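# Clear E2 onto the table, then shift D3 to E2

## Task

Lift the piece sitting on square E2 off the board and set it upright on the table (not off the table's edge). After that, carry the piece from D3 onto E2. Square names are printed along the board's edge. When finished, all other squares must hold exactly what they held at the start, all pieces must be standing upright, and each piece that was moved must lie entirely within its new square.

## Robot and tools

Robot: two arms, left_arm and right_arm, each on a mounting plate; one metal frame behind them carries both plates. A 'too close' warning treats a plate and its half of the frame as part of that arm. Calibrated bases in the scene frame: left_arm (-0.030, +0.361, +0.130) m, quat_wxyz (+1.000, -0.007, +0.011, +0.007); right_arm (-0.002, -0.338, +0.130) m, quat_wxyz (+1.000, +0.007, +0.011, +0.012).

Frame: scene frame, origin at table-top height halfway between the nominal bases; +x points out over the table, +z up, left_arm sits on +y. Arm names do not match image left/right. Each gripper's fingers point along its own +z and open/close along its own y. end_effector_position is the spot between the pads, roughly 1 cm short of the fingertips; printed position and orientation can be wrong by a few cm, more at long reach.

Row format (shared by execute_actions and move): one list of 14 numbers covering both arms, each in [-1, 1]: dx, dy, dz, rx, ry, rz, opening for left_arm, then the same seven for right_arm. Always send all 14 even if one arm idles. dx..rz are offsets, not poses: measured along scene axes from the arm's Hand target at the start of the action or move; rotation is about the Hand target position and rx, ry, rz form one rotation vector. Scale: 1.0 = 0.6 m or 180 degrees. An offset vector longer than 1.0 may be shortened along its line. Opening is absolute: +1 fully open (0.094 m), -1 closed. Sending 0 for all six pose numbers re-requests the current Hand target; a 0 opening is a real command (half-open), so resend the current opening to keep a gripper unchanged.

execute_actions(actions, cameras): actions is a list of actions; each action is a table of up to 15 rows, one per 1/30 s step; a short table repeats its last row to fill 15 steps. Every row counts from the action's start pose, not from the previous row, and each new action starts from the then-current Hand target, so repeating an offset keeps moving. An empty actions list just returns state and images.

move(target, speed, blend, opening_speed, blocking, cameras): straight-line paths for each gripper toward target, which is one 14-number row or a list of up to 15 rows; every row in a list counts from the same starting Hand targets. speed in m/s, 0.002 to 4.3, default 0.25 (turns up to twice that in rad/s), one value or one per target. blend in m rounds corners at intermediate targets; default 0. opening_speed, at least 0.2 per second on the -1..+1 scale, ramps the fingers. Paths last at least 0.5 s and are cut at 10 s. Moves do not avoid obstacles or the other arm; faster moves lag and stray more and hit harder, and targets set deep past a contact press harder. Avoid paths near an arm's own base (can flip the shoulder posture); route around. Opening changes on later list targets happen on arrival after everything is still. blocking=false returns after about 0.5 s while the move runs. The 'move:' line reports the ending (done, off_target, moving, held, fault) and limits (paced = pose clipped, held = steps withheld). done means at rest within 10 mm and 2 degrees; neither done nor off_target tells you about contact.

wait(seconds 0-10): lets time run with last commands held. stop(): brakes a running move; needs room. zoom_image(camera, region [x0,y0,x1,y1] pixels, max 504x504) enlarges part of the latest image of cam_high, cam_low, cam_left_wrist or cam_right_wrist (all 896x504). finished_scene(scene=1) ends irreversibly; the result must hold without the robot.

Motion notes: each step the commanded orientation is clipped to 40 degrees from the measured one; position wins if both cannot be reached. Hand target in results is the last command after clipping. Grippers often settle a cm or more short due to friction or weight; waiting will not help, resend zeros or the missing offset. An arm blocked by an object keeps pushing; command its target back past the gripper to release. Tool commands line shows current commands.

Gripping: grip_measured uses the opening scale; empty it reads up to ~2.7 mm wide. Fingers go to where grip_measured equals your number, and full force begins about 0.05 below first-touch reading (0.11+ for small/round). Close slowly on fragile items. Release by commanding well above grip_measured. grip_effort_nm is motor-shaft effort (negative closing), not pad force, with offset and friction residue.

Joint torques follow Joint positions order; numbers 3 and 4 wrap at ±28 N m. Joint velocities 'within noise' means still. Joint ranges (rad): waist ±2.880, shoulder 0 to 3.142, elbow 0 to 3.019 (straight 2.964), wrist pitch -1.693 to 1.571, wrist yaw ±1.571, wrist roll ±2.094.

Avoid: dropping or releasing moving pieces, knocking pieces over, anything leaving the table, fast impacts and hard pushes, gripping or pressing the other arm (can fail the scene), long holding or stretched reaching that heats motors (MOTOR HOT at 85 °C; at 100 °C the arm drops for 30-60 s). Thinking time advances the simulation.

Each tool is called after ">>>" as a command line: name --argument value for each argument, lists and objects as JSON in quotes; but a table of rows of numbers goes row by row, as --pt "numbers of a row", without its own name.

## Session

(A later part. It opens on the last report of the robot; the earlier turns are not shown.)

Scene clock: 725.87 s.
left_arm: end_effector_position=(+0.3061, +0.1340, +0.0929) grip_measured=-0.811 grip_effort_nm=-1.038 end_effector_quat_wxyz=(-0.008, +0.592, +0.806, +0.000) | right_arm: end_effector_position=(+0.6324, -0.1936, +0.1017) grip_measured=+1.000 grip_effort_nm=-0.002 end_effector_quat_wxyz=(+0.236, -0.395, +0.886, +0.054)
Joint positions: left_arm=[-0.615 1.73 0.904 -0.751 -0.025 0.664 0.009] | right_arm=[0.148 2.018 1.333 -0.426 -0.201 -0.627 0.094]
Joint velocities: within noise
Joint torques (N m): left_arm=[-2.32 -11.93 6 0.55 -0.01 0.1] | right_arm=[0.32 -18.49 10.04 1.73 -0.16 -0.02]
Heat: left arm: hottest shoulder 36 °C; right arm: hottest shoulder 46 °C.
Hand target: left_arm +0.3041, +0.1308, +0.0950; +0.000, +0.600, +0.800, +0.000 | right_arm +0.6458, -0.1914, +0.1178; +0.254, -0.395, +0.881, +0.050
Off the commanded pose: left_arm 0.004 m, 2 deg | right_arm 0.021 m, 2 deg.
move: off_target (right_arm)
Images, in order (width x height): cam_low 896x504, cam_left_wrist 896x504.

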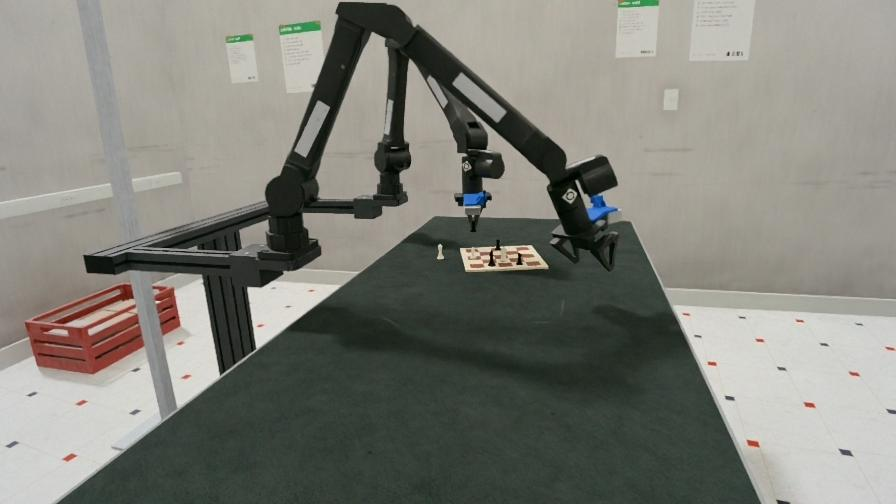

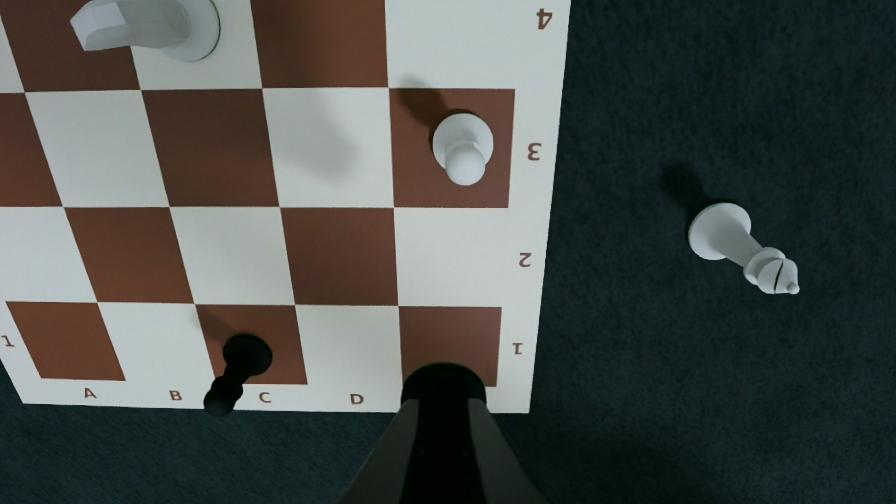

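>>> move --target '[-0.0008, 0.0020, -0.0950, 0, 0, 0, -0.92, 0, 0, 0, 0, 0, 0, 1]' --speed 0.12 --cameras '["cam_left_wrist", "cam_low"]'

>>> zoom_image --camera "cam_low" --region '[440, 200, 560, 280]'

Scene clock: 760.30 s.
left_arm: end_effector_position=(+0.3067, +0.1323, +0.0454) grip_measured=-0.811 grip_effort_nm=-1.028 end_effector_quat_wxyz=(+0.003, +0.594, +0.805, +0.001) | right_arm: end_effector_position=(+0.6324, -0.1936, +0.1017) grip_measured=+1.000 grip_effort_nm=-0.002 end_effector_quat_wxyz=(+0.236, -0.395, +0.886, +0.054)
Joint positions: left_arm=[-0.615 1.833 0.871 -0.592 -0.025 0.67 0.009] | right_arm=[0.148 2.018 1.333 -0.426 -0.201 -0.627 0.094]
Joint velocities: within noise
Joint torques (N m): left_arm=[-1.9 -10.34 5.44 0.64 -0.01 0.11] | right_arm=[0.38 -18.55 10.06 1.73 -0.16 -0.02]
Heat: left arm: hottest shoulder 35 °C; right arm: hottest shoulder 46 °C.
Hand target: left_arm +0.3035, +0.1321, +0.0380; +0.000, +0.600, +0.800, +0.000 | right_arm +0.6458, -0.1914, +0.1178; +0.254, -0.395, +0.881, +0.050
Off the commanded pose: left_arm 0.008 m, 1 deg | right_arm 0.021 m, 2 deg.
move: off_target (right_arm)
Images, in order (width x height): cam_low 896x504, cam_left_wrist 896x504.

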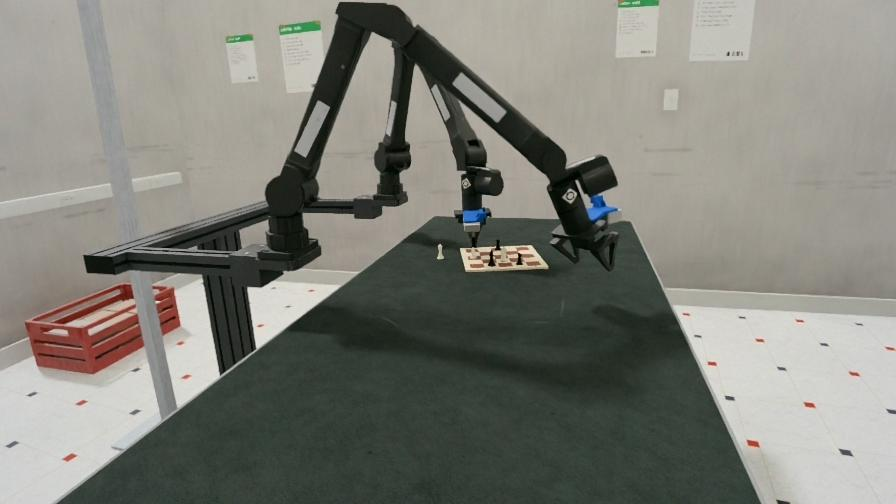

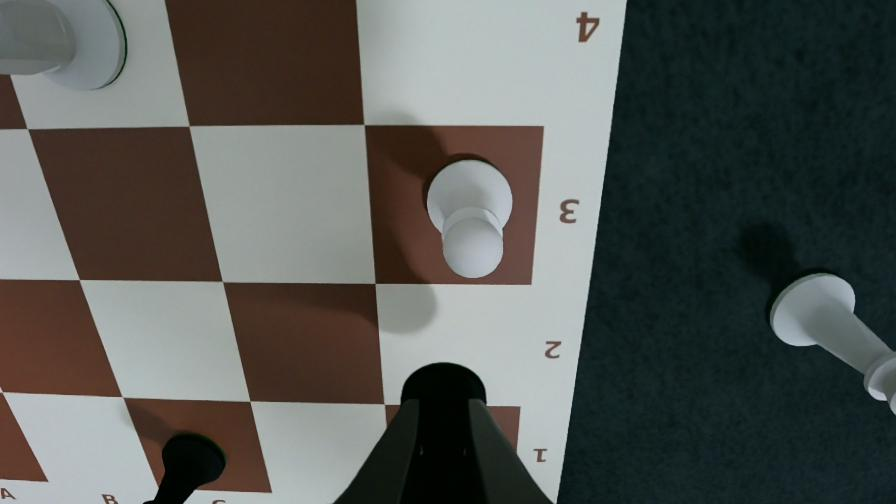

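Scaled by 4.200 from the camera's 896x504 image, which has a finer 1280x720 frame.

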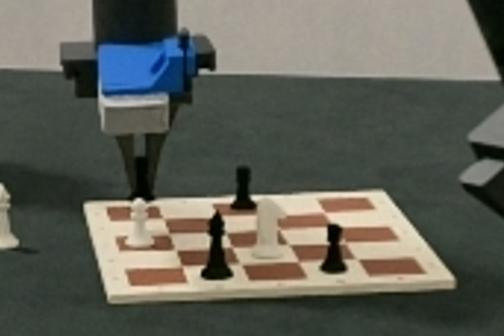

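>>> move --target '[-0.0055, 0.0015, -0.0292, 0, 0, 0, -0.92, 0, 0, 0, 0, 0, 0, 1]' --speed 0.08 --cameras '["cam_left_wrist", "cam_low"]'

>>> zoom_image --camera "cam_left_wrist" --region '[300, 232, 604, 504]'

Scene clock: 779.80 s.
left_arm: end_effector_position=(+0.3069, +0.1317, +0.0318) grip_measured=-0.811 grip_effort_nm=-1.038 end_effector_quat_wxyz=(+0.009, +0.593, +0.805, +0.001) | right_arm: end_effector_position=(+0.6324, -0.1936, +0.1017) grip_measured=+1.000 grip_effort_nm=-0.002 end_effector_quat_wxyz=(+0.236, -0.395, +0.886, +0.054)
Joint positions: left_arm=[-0.615 1.864 0.862 -0.541 -0.025 0.67 0.009] | right_arm=[0.148 2.018 1.333 -0.426 -0.201 -0.627 0.094]
Joint velocities: within noise
Joint torques (N m): left_arm=[-2.08 -9.82 4.96 0.65 -0.01 0.08] | right_arm=[0.32 -18.55 10.06 1.73 -0.16 -0.02]
Heat: left arm: hottest shoulder 34 °C; right arm: hottest shoulder 46 °C.
Hand target: left_arm +0.3003, +0.1329, +0.0205; +0.000, +0.600, +0.800, +0.000 | right_arm +0.6458, -0.1914, +0.1178; +0.254, -0.395, +0.881, +0.050
Off the commanded pose: left_arm 0.013 m, 1 deg | right_arm 0.021 m, 2 deg.
move: off_target (left_arm, right_arm)
Images, in order (width x height): cam_low 896x504, cam_left_wrist 896x504.

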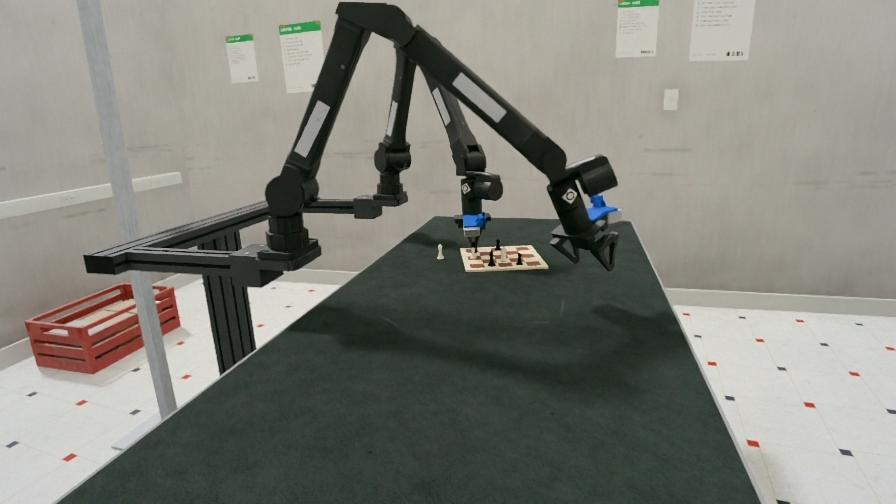

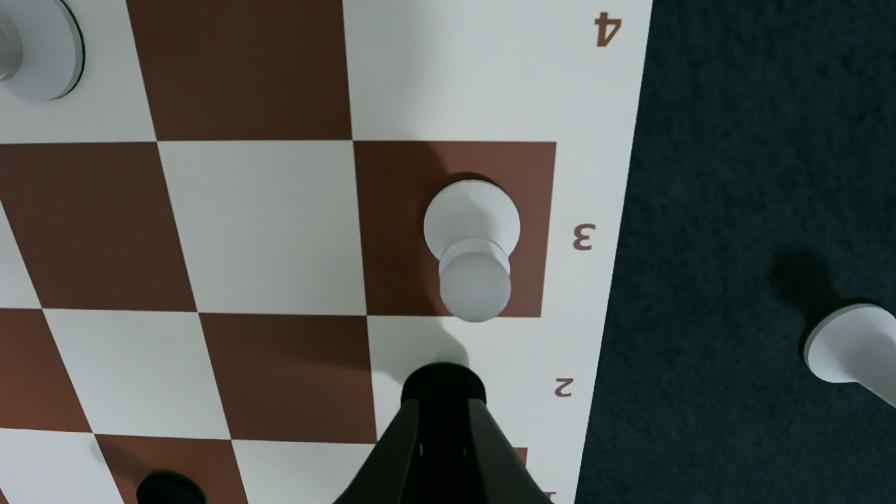

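Scaled by 1.658 from the camera's 896x504 image, which has a finer 1280x720 frame.

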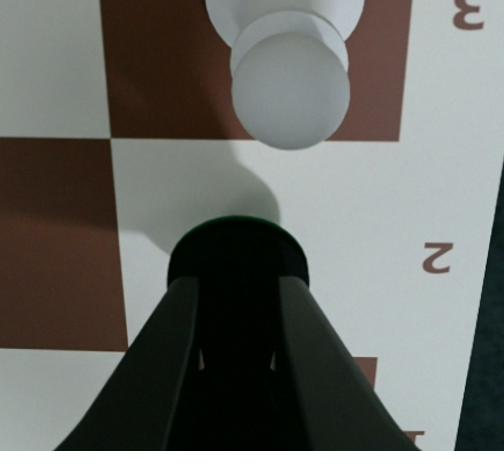

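>>> move --target '[-0.0035, 0.0005, -0.0125, 0, 0, 0, -0.92, 0, 0, 0, 0, 0, 0, 1]' --speed 0.05 --cameras '["cam_left_wrist", "cam_low"]'

>>> zoom_image --camera "cam_left_wrist" --region '[300, 232, 604, 504]'

Scene clock: 804.23 s.
left_arm: end_effector_position=(+0.3064, +0.1319, +0.0256) grip_measured=-0.811 grip_effort_nm=-1.038 end_effector_quat_wxyz=(+0.011, +0.593, +0.805, +0.001) | right_arm: end_effector_position=(+0.6324, -0.1936, +0.1017) grip_measured=+1.000 grip_effort_nm=-0.007 end_effector_quat_wxyz=(+0.236, -0.395, +0.886, +0.054)
Joint positions: left_arm=[-0.615 1.878 0.857 -0.518 -0.025 0.67 0.009] | right_arm=[0.148 2.018 1.333 -0.426 -0.201 -0.627 0.094]
Joint velocities: within noise
Joint torques (N m): left_arm=[-2.2 -9.64 4.74 0.65 -0.01 0.06] | right_arm=[0.32 -18.55 10.06 1.73 -0.16 -0.02]
Heat: left arm: hottest shoulder 35 °C; right arm: hottest shoulder 46 °C.
Hand target: left_arm +0.2982, +0.1332, +0.0130; +0.000, +0.600, +0.800, +0.000 | right_arm +0.6458, -0.1914, +0.1178; +0.254, -0.395, +0.881, +0.050
Off the commanded pose: left_arm 0.015 m, 2 deg | right_arm 0.021 m, 2 deg.
move: off_target (left_arm, right_arm)
Images, in order (width x height): cam_low 896x504, cam_left_wrist 896x504.

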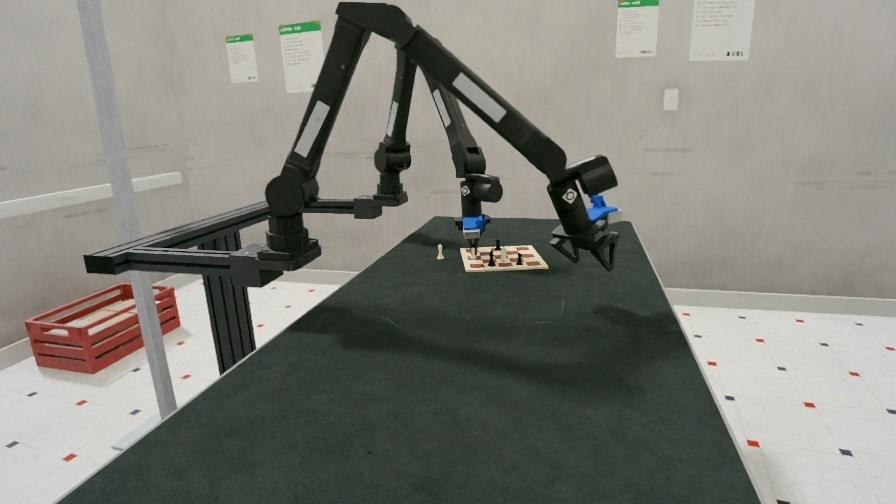

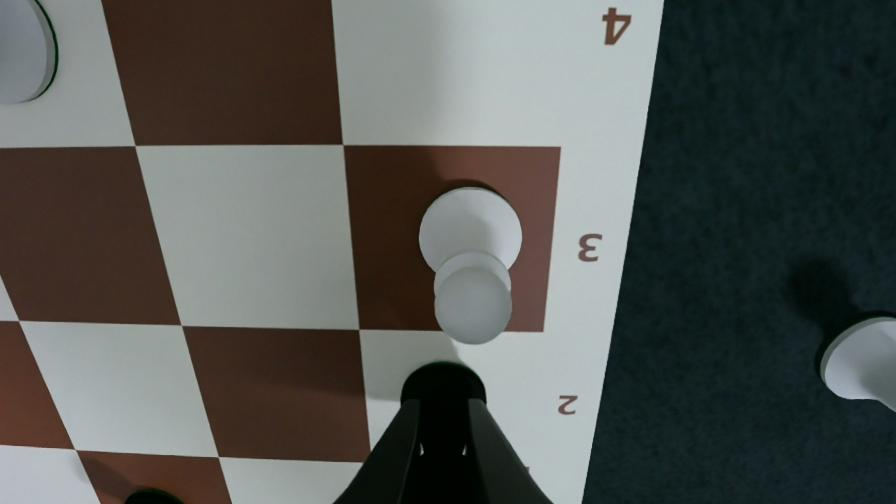

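Scaled by 1.658 from the camera's 896x504 image, which has a finer 1280x720 frame.

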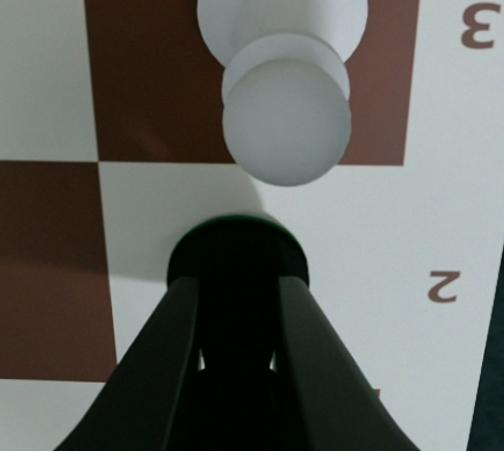

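>>> move --target '[0, 0, -0.0055, 0, 0, 0, -0.92, 0, 0, 0, 0, 0, 0, 1]' --speed 0.05 --cameras '["cam_left_wrist"]'

>>> zoom_image --camera "cam_left_wrist" --region '[350, 300, 550, 504]'

Scene clock: 822.23 s.
left_arm: end_effector_position=(+0.3070, +0.1315, +0.0249) grip_measured=-0.811 grip_effort_nm=-1.038 end_effector_quat_wxyz=(+0.012, +0.593, +0.805, +0.001) | right_arm: end_effector_position=(+0.6324, -0.1936, +0.1017) grip_measured=+1.000 grip_effort_nm=-0.007 end_effector_quat_wxyz=(+0.236, -0.395, +0.886, +0.054)
Joint positions: left_arm=[-0.615 1.88 0.857 -0.514 -0.025 0.67 0.009] | right_arm=[0.148 2.018 1.333 -0.426 -0.201 -0.627 0.094]
Joint velocities: within noise
Joint torques (N m): left_arm=[-2.2 -9.17 4.68 0.8 -0.01 0.07] | right_arm=[0.32 -18.49 10.06 1.73 -0.16 -0.02]
Heat: left arm: hottest shoulder 35 °C; right arm: hottest shoulder 46 °C.
Hand target: left_arm +0.2982, +0.1332, +0.0097; +0.000, +0.600, +0.800, +0.000 | right_arm +0.6458, -0.1914, +0.1178; +0.254, -0.395, +0.881, +0.050
Off the commanded pose: left_arm 0.018 m, 2 deg | right_arm 0.021 m, 2 deg.
move: off_target (left_arm, right_arm)
Images, in order (width x height): cam_left_wrist 896x504.

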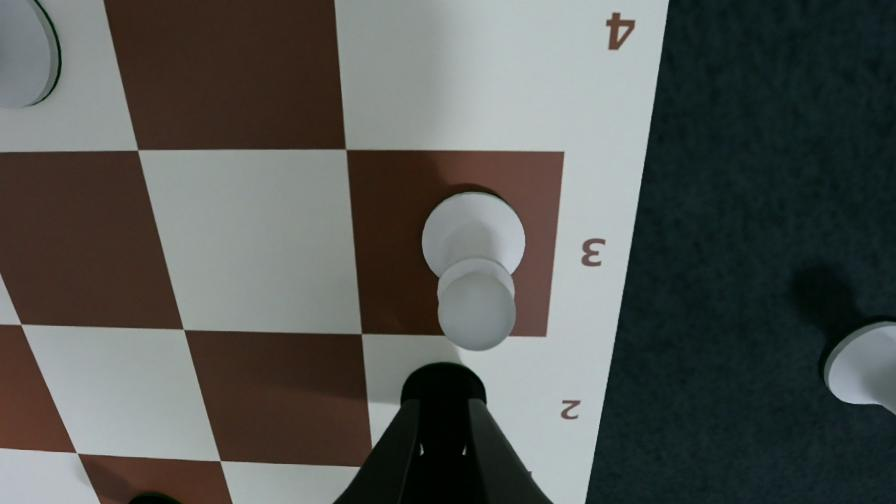

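Scaled by 2.471 from the camera's 896x504 image, which has a finer 1280x720 frame.

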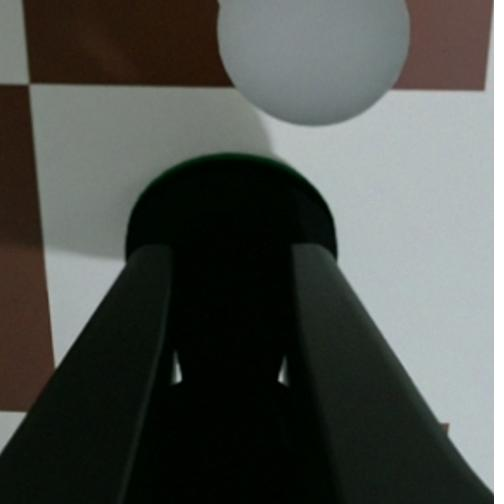

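>>> move --pt "0 0 0.0065 0 0 0 -0.92 0 0 0 0 0 0 1" --pt "0 0 0.0065 0 0 0 -0.1 0 0 0 0 0 0 1" --speed '[0.05, 0.05]' --opening_speed 0.8 --cameras '["cam_left_wrist", "cam_low"]'

>>> zoom_image --camera "cam_low" --region '[440, 200, 560, 280]'

Scene clock: 836.87 s.
left_arm: end_effector_position=(+0.3070, +0.1315, +0.0249) grip_measured=-0.102 grip_effort_nm=0.105 end_effector_quat_wxyz=(+0.012, +0.593, +0.805, +0.001) | right_arm: end_effector_position=(+0.6324, -0.1936, +0.1017) grip_measured=+1.000 grip_effort_nm=-0.002 end_effector_quat_wxyz=(+0.236, -0.395, +0.886, +0.054)
Joint positions: left_arm=[-0.615 1.88 0.857 -0.514 -0.025 0.67 0.042] | right_arm=[0.148 2.018 1.333 -0.426 -0.201 -0.627 0.094]
Joint velocities: within noise
Joint torques (N m): left_arm=[-2.2 -9.88 4.74 0.4 -0.01 0.07] | right_arm=[0.38 -18.55 10.06 1.72 -0.16 -0.02]
Heat: left arm: hottest shoulder 34 °C; right arm: hottest shoulder 46 °C.
Hand target: left_arm +0.2982, +0.1332, +0.0136; +0.000, +0.600, +0.800, +0.000 | right_arm +0.6458, -0.1914, +0.1178; +0.254, -0.395, +0.881, +0.050
Off the commanded pose: left_arm 0.014 m, 2 deg | right_arm 0.021 m, 2 deg.
move: off_target (left_arm, right_arm); target 2's new opening was sent with left_arm's hand 0.014 m and 2 deg from that target
Images, in order (width x height): cam_low 896x504, cam_left_wrist 896x504.

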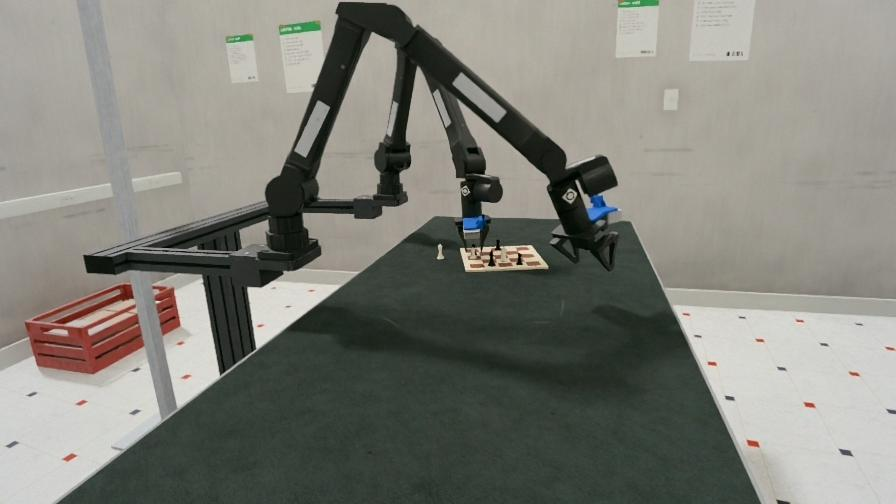

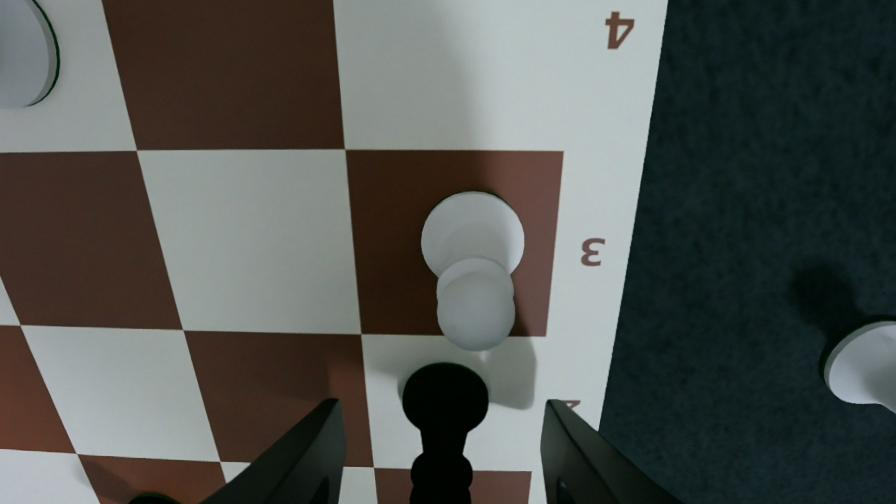

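Scaled by 4.200 from the camera's 896x504 image, which has a finer 1280x720 frame.

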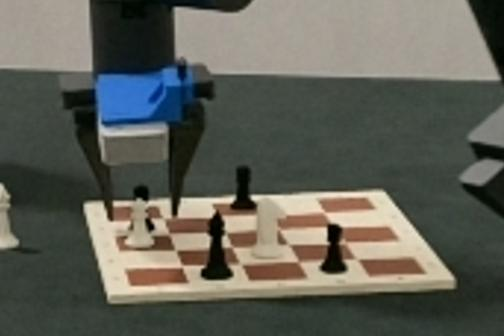

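>>> move --pt "0.0147 -0.0028 0.1300 0 0 0 -0.1 0 0 0 0 0 0 1" --pt "0.0147 -0.0028 0.3300 0 0 0 -0.1 0 0 0 0 0 0 1" --speed '[0.12, 0.25]' --blend '[0.02, 0]' --cameras '["cam_left_wrist", "cam_low", "cam_high"]'

>>> zoom_image --camera "cam_low" --region '[420, 200, 560, 280]'

>>> zoom_image --camera "cam_left_wrist" --region '[200, 0, 704, 400]'

Scene clock: 846.70 s.
left_arm: end_effector_position=(+0.3020, +0.1401, +0.2065) grip_measured=-0.102 grip_effort_nm=0.105 end_effector_quat_wxyz=(-0.002, +0.594, +0.805, +0.001) | right_arm: end_effector_position=(+0.6324, -0.1936, +0.1017) grip_measured=+1.000 grip_effort_nm=-0.007 end_effector_quat_wxyz=(+0.236, -0.395, +0.886, +0.054)
Joint positions: left_arm=[-0.615 1.502 0.992 -1.055 -0.025 0.67 0.042] | right_arm=[0.148 2.018 1.333 -0.426 -0.201 -0.627 0.094]
Joint velocities: within noise
Joint torques (N m): left_arm=[-2.32 -8.76 11.37 -0.47 -0.01 0.04] | right_arm=[0.32 -18.55 10.06 1.73 -0.16 -0.02]
Heat: left arm: hottest shoulder 34 °C; right arm: hottest shoulder 46 °C.
Hand target: left_arm +0.3070, +0.1316, +0.2116; +0.000, +0.600, +0.800, +0.000 | right_arm +0.6458, -0.1914, +0.1178; +0.254, -0.395, +0.881, +0.050
Off the commanded pose: left_arm 0.011 m, 1 deg | right_arm 0.021 m, 2 deg.
move: off_target (left_arm, right_arm)
Images, in order (width x height): cam_high 896x504, cam_low 896x504, cam_left_wrist 896x504.

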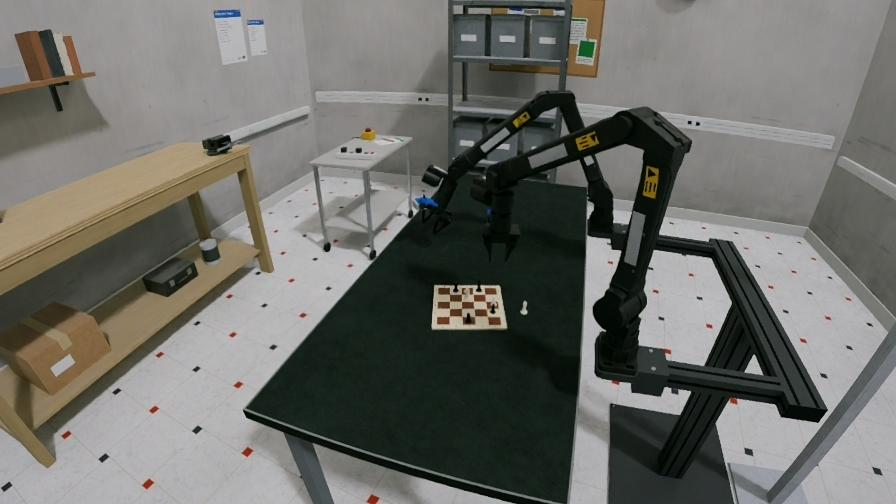

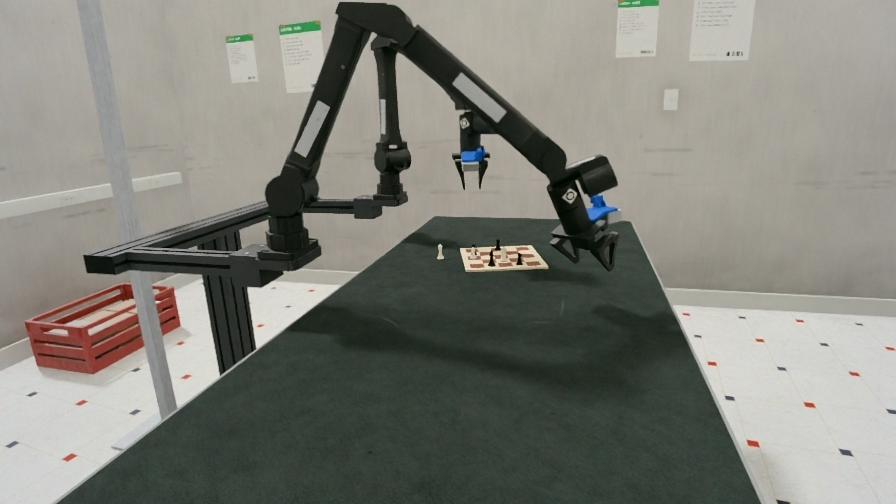

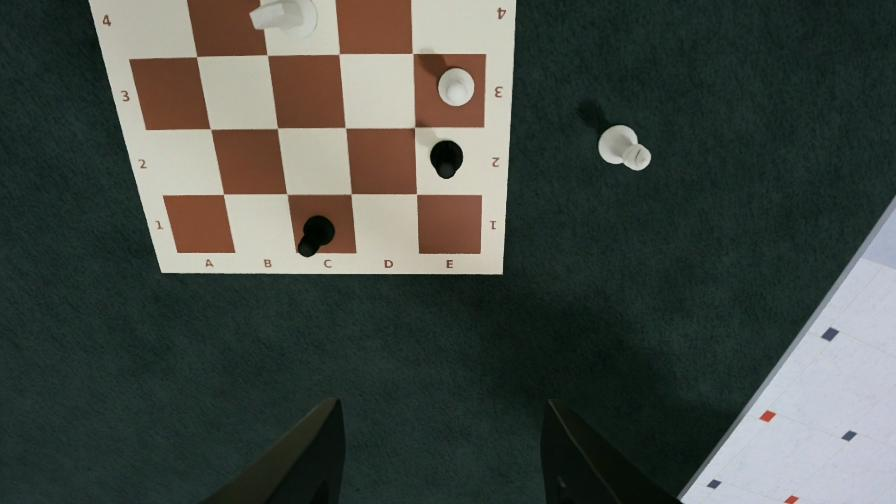

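Scaled by 3.600 from the camera's 896x504 image, which has a finer 1280x720 frame.

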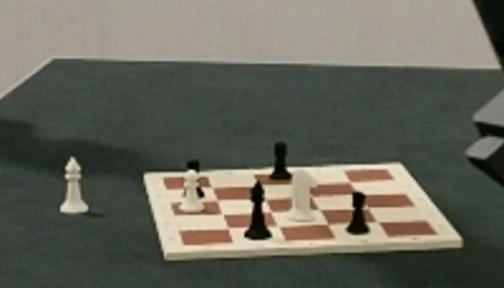

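Scaled by 1.000.

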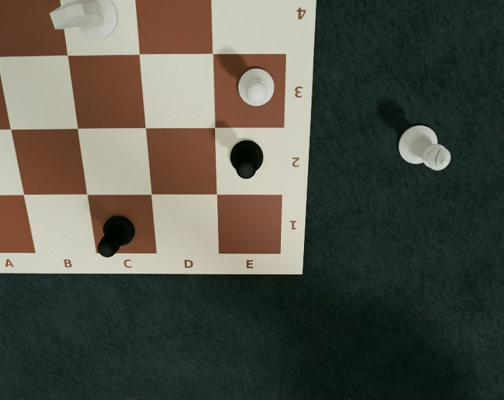

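>>> finished_scene --scene 1

The scene is finished: the task was done.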